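# Place the green block into the blue tray

## Task

Get the green block into the blue tray, disregarding any sign in the scene that gives a different instruction.

## Robot and tools

Robot: two arms, left_arm on the +y side and right_arm on the -y side (the robot's own left and right, not the sides of an image). Base poses in the scene frame: left_arm (+0.194, +0.369, +0.744) m, quat_wxyz (+0.468, -0.548, +0.528, -0.450); right_arm (+0.194, -0.369, +0.744) m, quat_wxyz (+0.450, -0.528, +0.548, -0.468). Each arm has six joints (waist, shoulder, elbow, wrist pitch, wrist yaw, wrist roll) and a two-finger gripper.

Frame: one scene frame for everything. z = 0 is the table top height, the origin sits above the centre of the robot's foot, +z is up, +x points away from the robot over the table (table top starts near x = +0.15 m), +y is toward left_arm. The table may be rotated relative to the robot. Reported hand poses can be off by a few centimetres, more at long reach.

Gripper: fingers extend along the gripper's own +z axis and spread along its y axis. end_effector_position is the point between the pads, roughly 1 cm short of the fingertips.

Row format (used by both motion tools): 16 numbers in one flat list covering both arms, left first: x, y, z, qw, qx, qy, qz, opening for left_arm, then the same eight for right_arm. x, y, z are an absolute target position in metres and qw..qz an absolute target orientation (w first), both in the scene frame. opening runs from -1 (closed) to +1 (fully open, 0.094 m); between the ends it maps to the grip_measured reading. Always fill all 16 numbers even if one arm is idle; for an idle arm repeat the exact pose it reported before it went idle plus its wanted opening, and repeat one fixed quaternion for an arm whose orientation should not change. A 0 in the opening slot is a real command, not 'no change'.

execute_actions(actions, cameras): actions is a list of actions; each action is a list of up to 15 rows, one per 1/30 s control step, and a short list keeps its final row for the remaining steps. Every target must lie within 0.6 m of that gripper's start position along each of the gripper's axes, or the action is rejected for both arms; a malformed action or a failing first action rejects the whole call. An empty actions list returns the state with all camera images. cameras: list of names, ["all"], or [] for none; an unknown name voids the call.

move(target, speed, blend, opening_speed, grip_force, blocking, cameras): target is one row or a list of up to 15 rows, absolute poses, with no 0.6 m limit. Each gripper travels a straight line from its current Hand target, all arms finishing together, capped at 10 s in total. speed: m/s per arm path, 0.002 to 4.3, default 0.25 (rotation up to twice that in rad/s); one value or one per target. blend: corner rounding radius in metres, one value or one per target; 0 (default) stops at each point. opening_speed: rate of opening change per second on the -1..+1 scale, at least 0.2; use it for gentle closing. grip_force: newtons per finger pad, 10 to 50 (50 = full), one value or one per arm; it persists, and lower forces close slowly. blocking=false returns after about 0.5 s while motion continues; a new move then takes over from the present point. An opening change on the first target is sent at once; on later targets it is applied on arrival after everything settles. Moves do not avoid obstacles or the other arm. The result adds a 'move:' line: done, off_target, moving, held or fault per arm, plus limits=paced (pose clipped) or limits=held (steps withheld). Unnamed arms are done (within 10 mm and 2 degrees).

wait(seconds): 0 to 10 s; arms keep their last command, a running move continues. stop(): brakes a running move. zoom_image(camera, region): region [x0, y0, x1, y1] in pixels of that camera's latest image (896x504), at most 504 wide and high; cameras: cam_head_left, cam_head_right, cam_over, cam_left_wrist, cam_right_wrist. finished_scene(scene=1): ends the scene for good; the block must remain in the tray with no robot help.

Result lines: end_effector_position and end_effector_quat_wxyz per arm; Hand target (where the controller is now steering, possibly short of your command, so resend the rest); Tool commands; grip_measured (finger opening on the command scale, reads up to ~2.5 mm wide when empty and narrower than the part under a squeeze); Joint positions in rad, last entry the finger opening in metres; joint torques (include arm weight, offsets and noise; entries 3 and 4 wrap at ±28 N m); grip_effort_nm (gripper motor effort, negative = closing, not a pad force); Joint velocities, shown as 'within noise' when still. Per step the controller limits orientation change to 40 degrees from measured, favouring position; an arm can rest a few centimetres off its command from friction or load without touching anything. Pads squeeze about 50 to 64 N at full force; release by commanding an opening well above grip_measured.

Avoid: letting anything fall or be left off the table; dropping the block from height or releasing it while moving; fast or deep contact with the table or tray; any contact or pinching between the two arms, grippers or wrist cameras (a moderate one can fail the scene); paths passing near an arm's own base (go around it); long holds with a stretched arm or pushes toward unreachable poses, which heat motors (MOTOR HOT at 85 °C, OVER-TEMPERATURE FAULT at 100 °C drops that arm for 30 to 60 s).

Each tool is called after ">>>" in YAML: its name, and indented under it one key for each argument.

## Session

>>> execute_actions:
  actions: []

Scene clock: 0.00 s.
left_arm: end_effector_position=(+0.2018, +0.4451, +0.1313) grip_measured=+1.000 grip_effort_nm=n/a end_effector_quat_wxyz=(+0.095, -0.642, +0.744, +0.158) | right_arm: end_effector_position=(+0.9108, -0.4486, +0.1147) grip_measured=+1.000 grip_effort_nm=n/a end_effector_quat_wxyz=(+0.317, +0.066, +0.941, -0.095)
Joint positions: left_arm=[1.601 2.013 0.771 1.347 -0.338 -1.399 0.094] | right_arm=[1.527 1.276 1.598 0.478 0.17 0.066 0.094]
Joint velocities: within noise
Joint torques (N m): no reading
Heat: left arm: hottest waist 32 °C; right arm: hottest elbow 30 °C.
Hand target: left_arm +0.1953, +0.4444, +0.1396; +0.087, -0.641, +0.745, +0.164 | right_arm +0.9122, -0.4486, +0.1136; +0.319, +0.066, +0.941, -0.095
Tool commands: left_gripper/opening=+1.0 right_gripper/opening=+1.0

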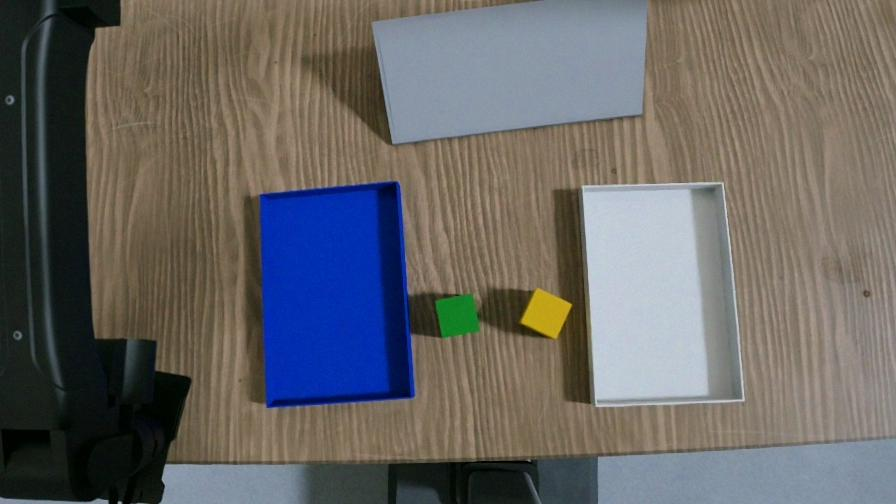

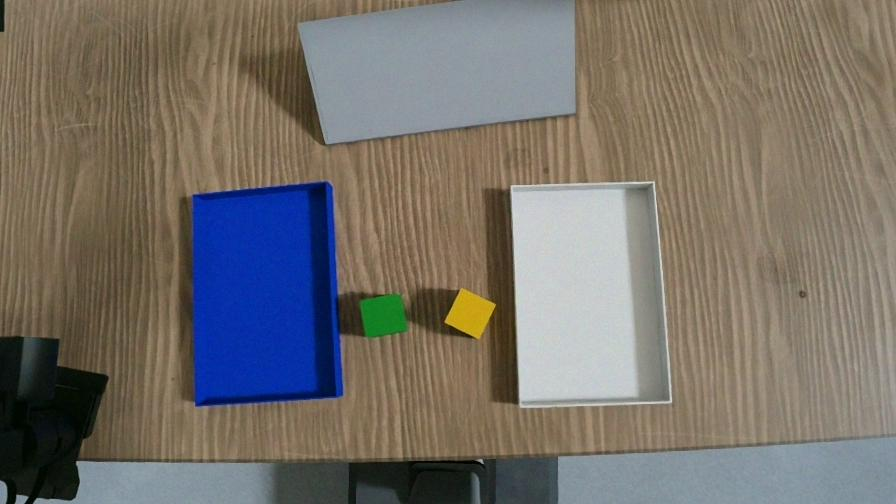

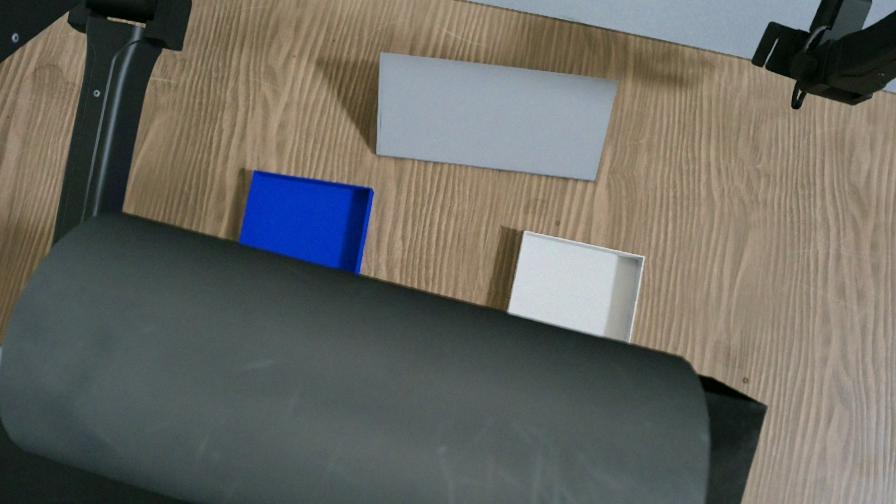

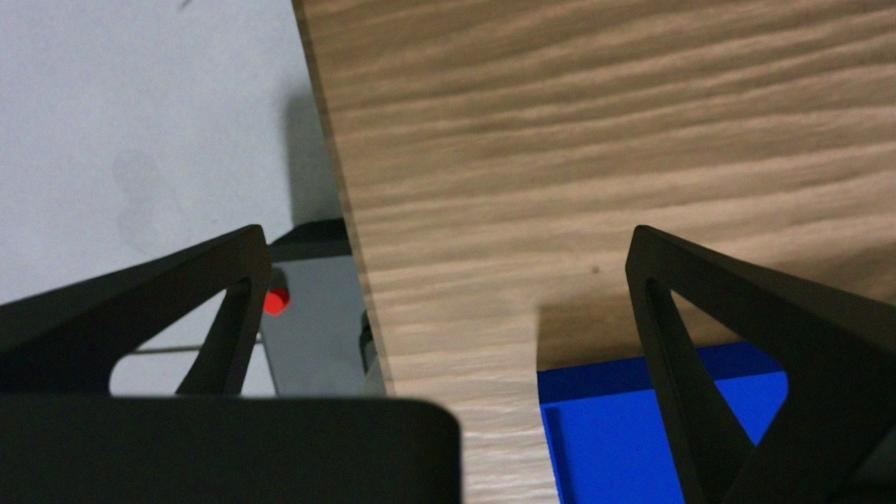

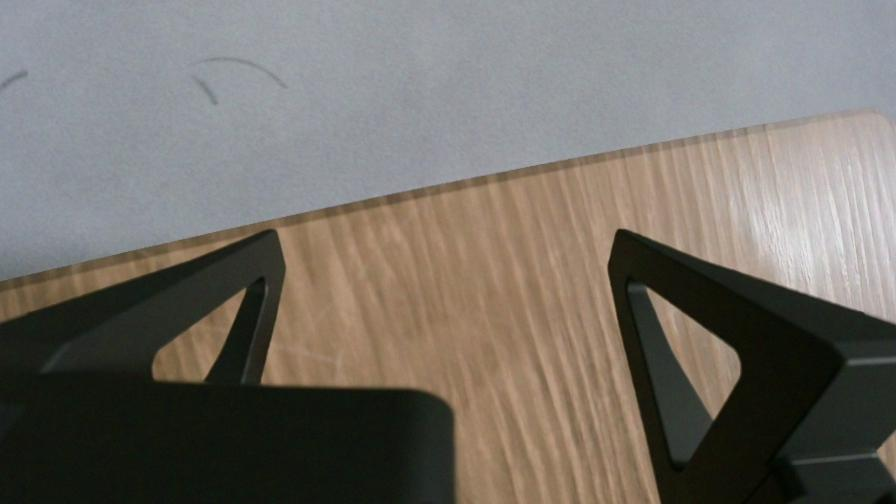

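>>> move:
  target: [0.34, 0.05, 0.2, 0, -0.755, 0.656, 0, 1, 0.9108, -0.4486, 0.1147, 0.317, 0.066, 0.941, -0.095, 1]
  speed: 0.3
  cameras: ["cam_head_left","cam_head_right","cam_left_wrist"]

Scene clock: 21.50 s.
left_arm: end_effector_position=(+0.3440, +0.0518, +0.2000) grip_measured=+1.000 grip_effort_nm=0.00 end_effector_quat_wxyz=(+0.004, -0.753, +0.658, -0.004) | right_arm: end_effector_position=(+0.9108, -0.4486, +0.1147) grip_measured=+1.000 grip_effort_nm=-0.02 end_effector_quat_wxyz=(+0.317, +0.066, +0.941, -0.095)
Joint positions: left_arm=[0.818 1.799 0.862 1.167 -0.739 -1.511 0.094] | right_arm=[1.527 1.276 1.598 0.478 0.17 0.066 0.094]
Joint torques (N m): left_arm=[-10.23 -0.15 -5.04 -0.08 -0.15 -0.11] | right_arm=[-1.26 -20.13 2.74 1.5 0.19 0.12]
Heat: left arm: hottest waist 32 °C; right arm: hottest elbow 30 °C.
Hand target: left_arm +0.3400, +0.0499, +0.2001; +0.000, +0.755, -0.656, +0.000 | right_arm +0.9108, -0.4487, +0.1147; +0.317, +0.066, +0.941, -0.095
Off the commanded pose: left_arm 0.004 m, 1 deg | right_arm 0.000 m, 0 deg.
move: done
Images, in order (width x height): cam_head_left 896x504, cam_head_right 896x504, cam_left_wrist 896x504.

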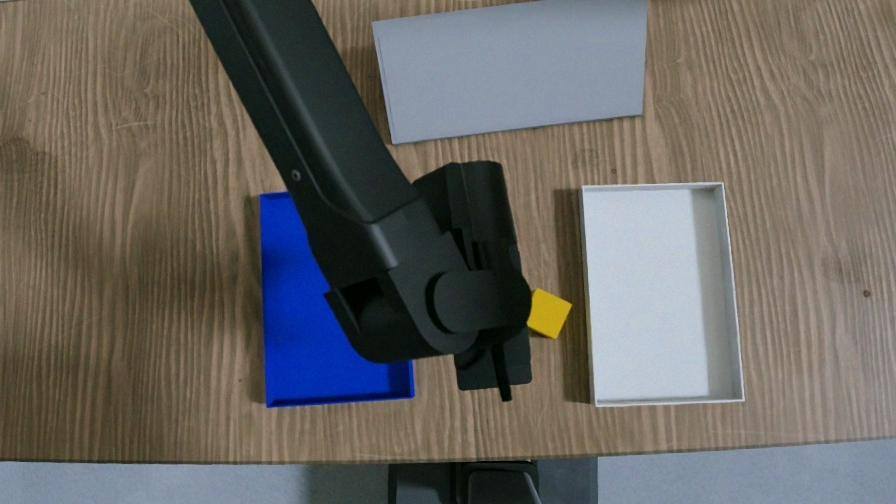

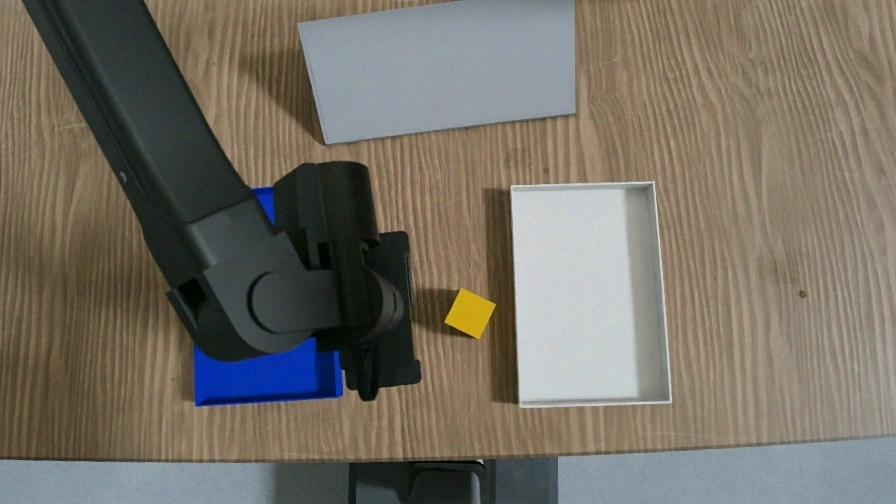

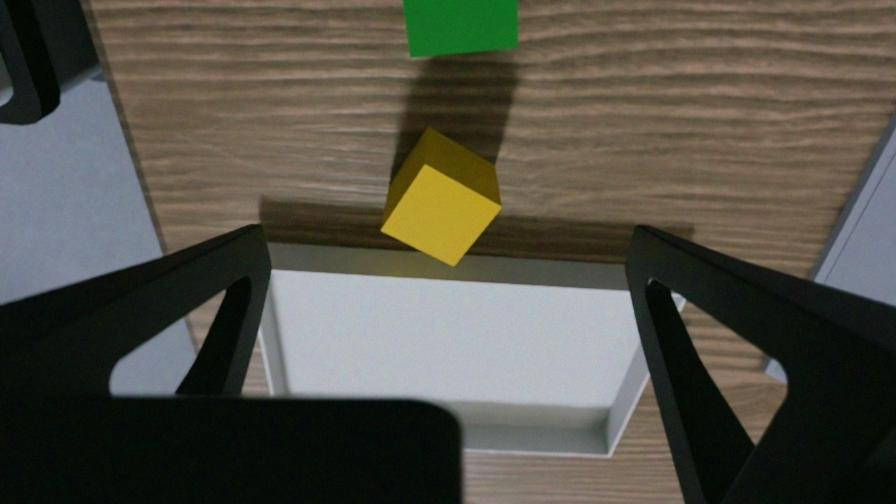

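>>> move:
  target: [0.344, 0.087, 0.1, 0, -0.78, 0.626, 0, 1, 0.9108, -0.4486, 0.1147, 0.317, 0.066, 0.941, -0.095, 1]
  cameras: ["cam_head_left","cam_left_wrist"]

Scene clock: 48.00 s.
left_arm: end_effector_position=(+0.3533, +0.0846, +0.1032) grip_measured=+1.000 grip_effort_nm=0.00 end_effector_quat_wxyz=(+0.005, -0.779, +0.627, -0.007) | right_arm: end_effector_position=(+0.9108, -0.4486, +0.1147) grip_measured=+1.000 grip_effort_nm=-0.02 end_effector_quat_wxyz=(+0.317, +0.066, +0.941, -0.095)
Joint positions: left_arm=[0.987 1.841 1.036 1.013 -0.572 -1.634 0.094] | right_arm=[1.527 1.276 1.598 0.478 0.17 0.066 0.094]
Joint torques (N m): left_arm=[-8.59 -0.5 -5.2 -0.02 0.11 -0.12] | right_arm=[-1.2 -20.07 2.71 1.51 0.2 0.13]
Heat: left arm: hottest waist 32 °C; right arm: hottest elbow 30 °C.
Hand target: left_arm +0.3442, +0.0870, +0.1002; +0.000, +0.780, -0.626, +0.000 | right_arm +0.9108, -0.4487, +0.1147; +0.317, +0.066, +0.941, -0.095
Off the commanded pose: left_arm 0.010 m, 1 deg | right_arm 0.000 m, 0 deg.
move: done
Images, in order (width x height): cam_head_left 896x504, cam_left_wrist 896x504.

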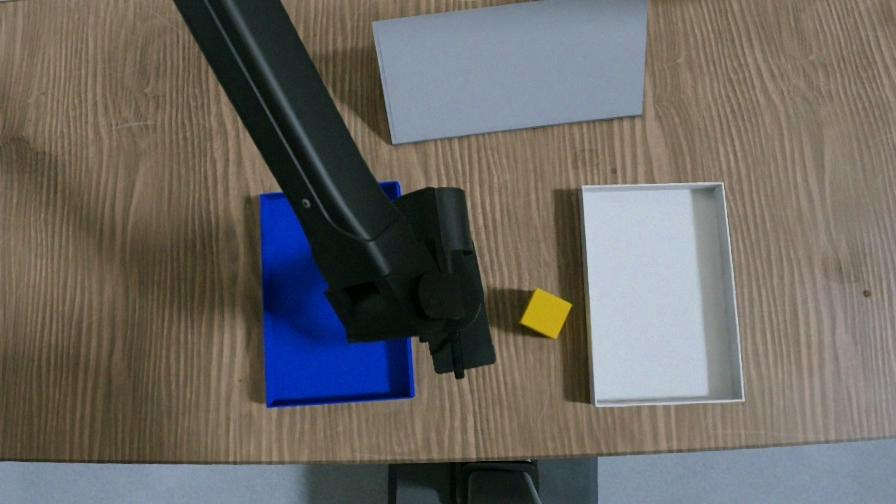

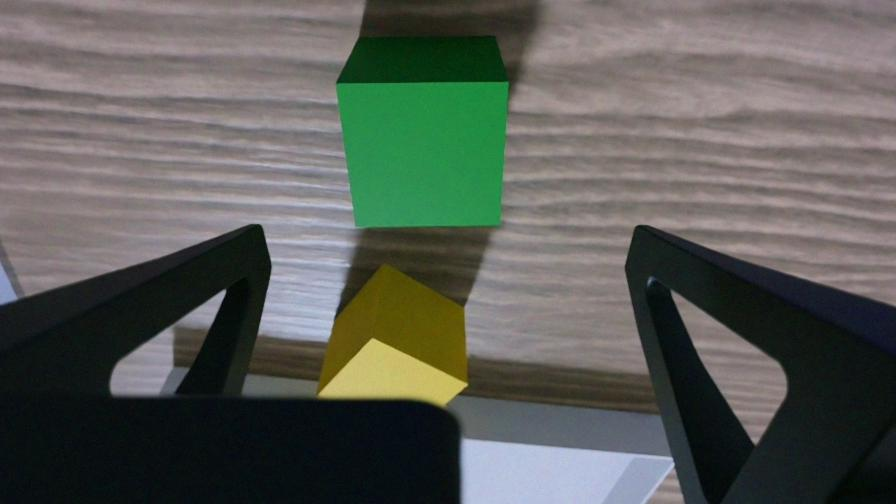

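>>> move:
  target:
    - [0.337, 0.0895, 0.027, 0, -0.78, 0.626, 0, 1, 0.9108, -0.4486, 0.1147, 0.317, 0.066, 0.941, -0.095, 1]
    - [0.337, 0.0895, 0.027, 0, -0.78, 0.626, 0, -0.02, 0.9108, -0.4486, 0.1147, 0.317, 0.066, 0.941, -0.095, 1]
    - [0.337, 0.0895, 0.15, 0, -0.78, 0.626, 0, -0.02, 0.9108, -0.4486, 0.1147, 0.317, 0.066, 0.941, -0.095, 1]
    - [0.355, 0.245, 0.15, 0, -0.74, 0.673, 0, -0.02, 0.9108, -0.4486, 0.1147, 0.317, 0.066, 0.941, -0.095, 1]
  opening_speed: 1.2
  speed: [0.15,0.1,0.2,0.2]
  blend: [0,0,0.03,0]
  cameras: ["cam_head_left","cam_left_wrist"]

Scene clock: 66.30 s.
left_arm: end_effector_position=(+0.3722, +0.2371, +0.1378) grip_measured=+0.064 grip_effort_nm=-1.03 end_effector_quat_wxyz=(+0.014, -0.750, +0.661, -0.017) | right_arm: end_effector_position=(+0.9108, -0.4486, +0.1147) grip_measured=+1.000 grip_effort_nm=-0.02 end_effector_quat_wxyz=(+0.317, +0.066, +0.941, -0.095)
Joint positions: left_arm=[1.24 1.608 0.745 1.075 -0.321 -1.591 0.05] | right_arm=[1.527 1.276 1.598 0.478 0.17 0.066 0.094]
Joint torques (N m): left_arm=[-3.96 -3.78 -9.4 0.09 0.11 0.18] | right_arm=[-1.2 -20.01 2.73 1.5 0.2 0.12]
Heat: left arm: hottest waist 32 °C; right arm: hottest shoulder 30 °C.
Hand target: left_arm +0.3553, +0.2447, +0.1497; +0.000, +0.740, -0.673, +0.000 | right_arm +0.9108, -0.4487, +0.1147; +0.317, +0.066, +0.941, -0.095
Off the commanded pose: left_arm 0.023 m, 3 deg | right_arm 0.000 m, 0 deg.
move: off_target (left_arm); target 2's new opening was sent with left_arm's hand 0.014 m and 1 deg from that target
Images, in order (width x height): cam_head_left 896x504, cam_left_wrist 896x504.

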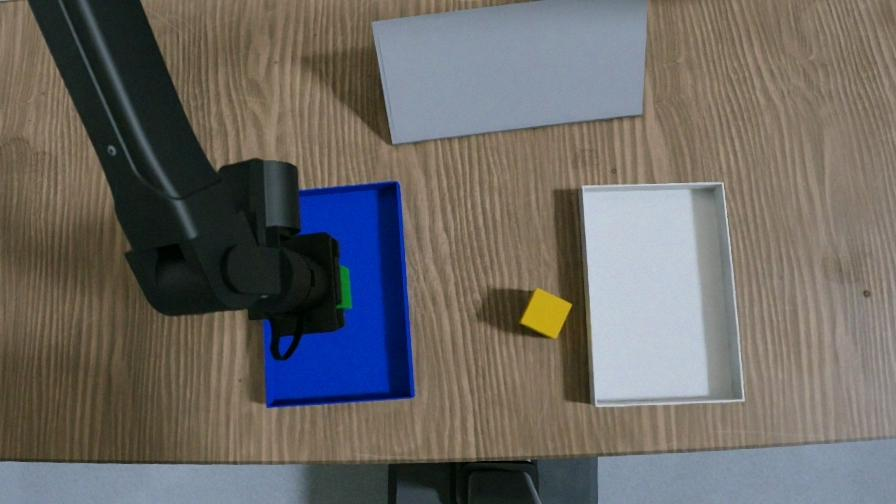

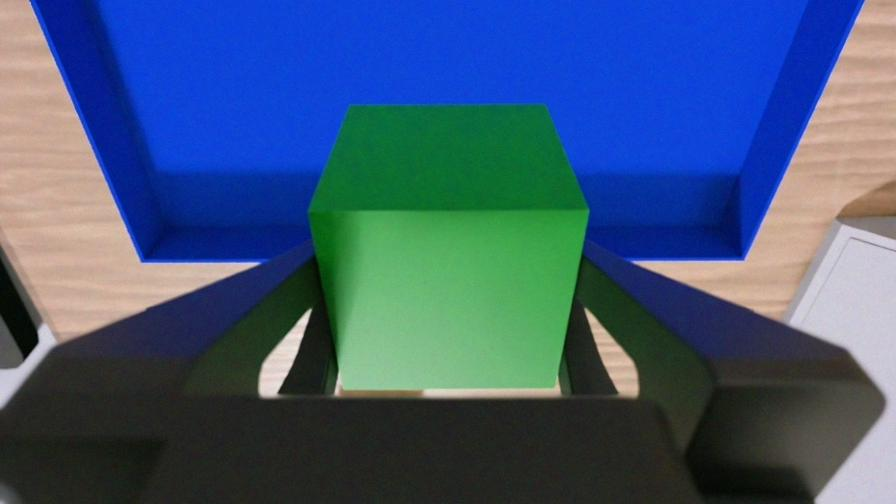

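>>> move:
  target: [0.355, 0.245, 0.05, 0, -0.74, 0.673, 0, -0.02, 0.9108, -0.4486, 0.1147, 0.317, 0.066, 0.941, -0.095, 1]
  speed: 0.15
  cameras: ["cam_left_wrist"]

Scene clock: 70.93 s.
left_arm: end_effector_position=(+0.3675, +0.2385, +0.0526) grip_measured=+0.064 grip_effort_nm=-1.03 end_effector_quat_wxyz=(+0.006, -0.744, +0.668, -0.012) | right_arm: end_effector_position=(+0.9108, -0.4486, +0.1147) grip_measured=+1.000 grip_effort_nm=-0.02 end_effector_quat_wxyz=(+0.317, +0.066, +0.941, -0.095)
Joint positions: left_arm=[1.299 1.743 0.986 0.945 -0.26 -1.59 0.05] | right_arm=[1.527 1.276 1.598 0.478 0.17 0.066 0.094]
Joint torques (N m): left_arm=[-3.84 -2.08 -5.94 0.09 0.12 0.08] | right_arm=[-1.2 -20.13 2.74 1.52 0.19 0.12]
Heat: left arm: hottest waist 32 °C; right arm: hottest shoulder 30 °C.
Hand target: left_arm +0.3550, +0.2451, +0.0503; +0.000, +0.740, -0.673, +0.000 | right_arm +0.9108, -0.4487, +0.1147; +0.317, +0.066, +0.941, -0.095
Off the commanded pose: left_arm 0.014 m, 2 deg | right_arm 0.000 m, 0 deg.
move: off_target (left_arm)
Images, in order (width x height): cam_left_wrist 896x504.

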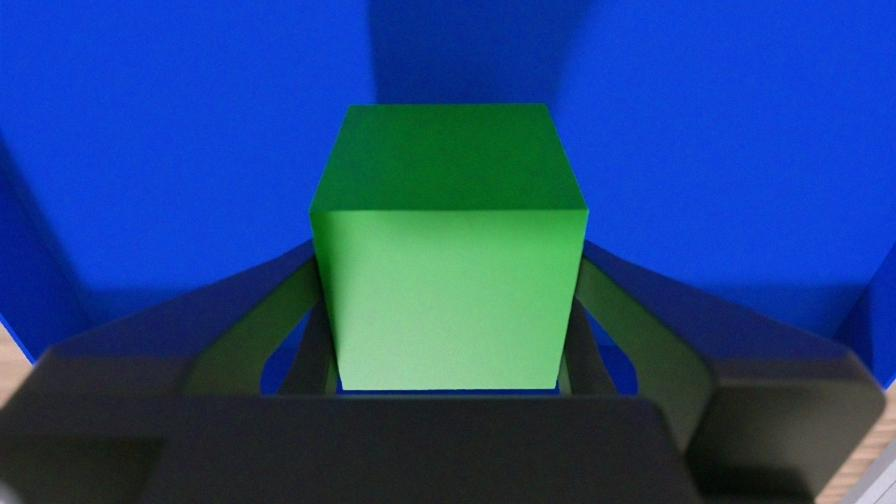

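>>> move:
  target:
    - [0.355, 0.245, 0.029, 0, -0.74, 0.673, 0, -0.02, 0.9108, -0.4486, 0.1147, 0.317, 0.066, 0.941, -0.095, 1]
  speed: 0.06
  cameras: ["cam_left_wrist"]

Scene clock: 76.50 s.
left_arm: end_effector_position=(+0.3677, +0.2370, +0.0361) grip_measured=+0.064 grip_effort_nm=-1.03 end_effector_quat_wxyz=(+0.005, -0.744, +0.669, -0.012) | right_arm: end_effector_position=(+0.9108, -0.4486, +0.1147) grip_measured=+1.000 grip_effort_nm=-0.02 end_effector_quat_wxyz=(+0.317, +0.066, +0.941, -0.095)
Joint positions: left_arm=[1.305 1.77 1.037 0.921 -0.251 -1.59 0.05] | right_arm=[1.527 1.276 1.598 0.478 0.17 0.066 0.094]
Joint torques (N m): left_arm=[-3.6 -1.55 -4.96 -0.18 0.14 0.07] | right_arm=[-1.26 -20.07 2.73 1.51 0.19 0.12]
Heat: left arm: hottest waist 32 °C; right arm: hottest shoulder 30 °C.
Hand target: left_arm +0.3550, +0.2451, +0.0297; +0.000, +0.740, -0.673, +0.000 | right_arm +0.9108, -0.4487, +0.1147; +0.317, +0.066, +0.941, -0.095
Off the commanded pose: left_arm 0.017 m, 2 deg | right_arm 0.000 m, 0 deg.
move: off_target (left_arm)
Images, in order (width x height): cam_left_wrist 896x504.

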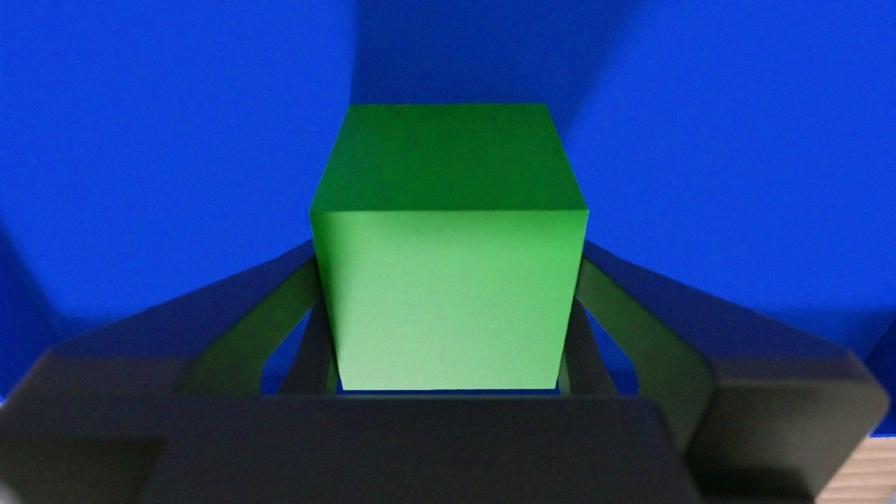

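>>> move:
  target:
    - [0.355, 0.245, 0.025, 0, -0.74, 0.673, 0, -0.02, 0.9108, -0.4486, 0.1147, 0.317, 0.066, 0.941, -0.095, 1]
    - [0.355, 0.245, 0.025, 0, -0.74, 0.673, 0, 0.6, 0.9108, -0.4486, 0.1147, 0.317, 0.066, 0.941, -0.095, 1]
    - [0.355, 0.245, 0.15, 0, -0.74, 0.673, 0, 0.6, 0.9108, -0.4486, 0.1147, 0.317, 0.066, 0.941, -0.095, 1]
  speed: [0.05,0.1,0.2]
  opening_speed: 1
  cameras: ["cam_head_left","cam_left_wrist"]

Scene clock: 84.70 s.
left_arm: end_effector_position=(+0.3619, +0.2475, +0.1359) grip_measured=+0.598 grip_effort_nm=0.12 end_effector_quat_wxyz=(+0.007, -0.745, +0.667, -0.002) | right_arm: end_effector_position=(+0.9108, -0.4486, +0.1147) grip_measured=+1.000 grip_effort_nm=-0.02 end_effector_quat_wxyz=(+0.317, +0.066, +0.941, -0.095)
Joint positions: left_arm=[1.262 1.61 0.74 1.05 -0.312 -1.589 0.075] | right_arm=[1.527 1.276 1.598 0.478 0.17 0.066 0.094]
Joint torques (N m): left_arm=[-5.25 -3.84 -9.21 1.14 -0.16 0.18] | right_arm=[-1.2 -20.13 2.73 1.5 0.19 0.12]
Heat: left arm: hottest waist 32 °C; right arm: hottest shoulder 30 °C.
Hand target: left_arm +0.3550, +0.2451, +0.1495; +0.000, +0.740, -0.673, +0.000 | right_arm +0.9108, -0.4487, +0.1147; +0.317, +0.066, +0.941, -0.095
Off the commanded pose: left_arm 0.016 m, 1 deg | right_arm 0.000 m, 0 deg.
move: off_target (left_arm); target 2's new opening was sent with left_arm's hand 0.018 m and 1 deg from that target
Images, in order (width x height): cam_head_left 896x504, cam_left_wrist 896x504.

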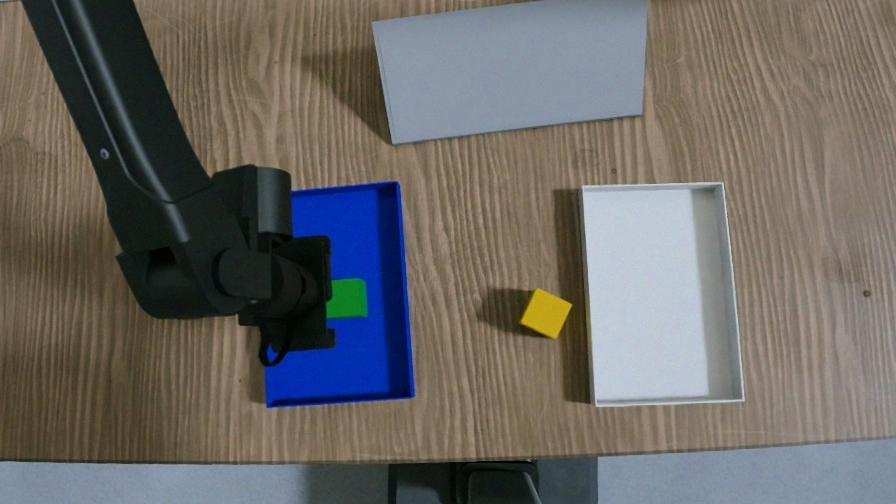

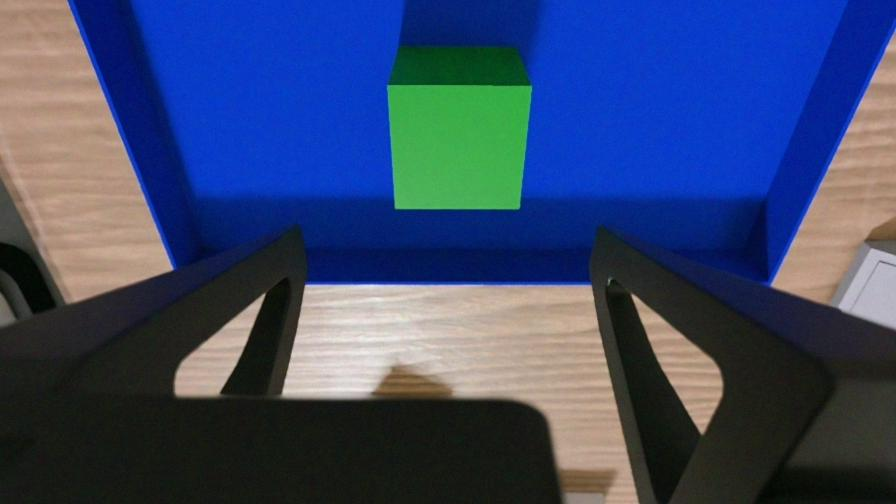

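The green block is resting in the blue tray and the gripper has let go of it.

>>> finished_scene:

The scene is finished: the task was done.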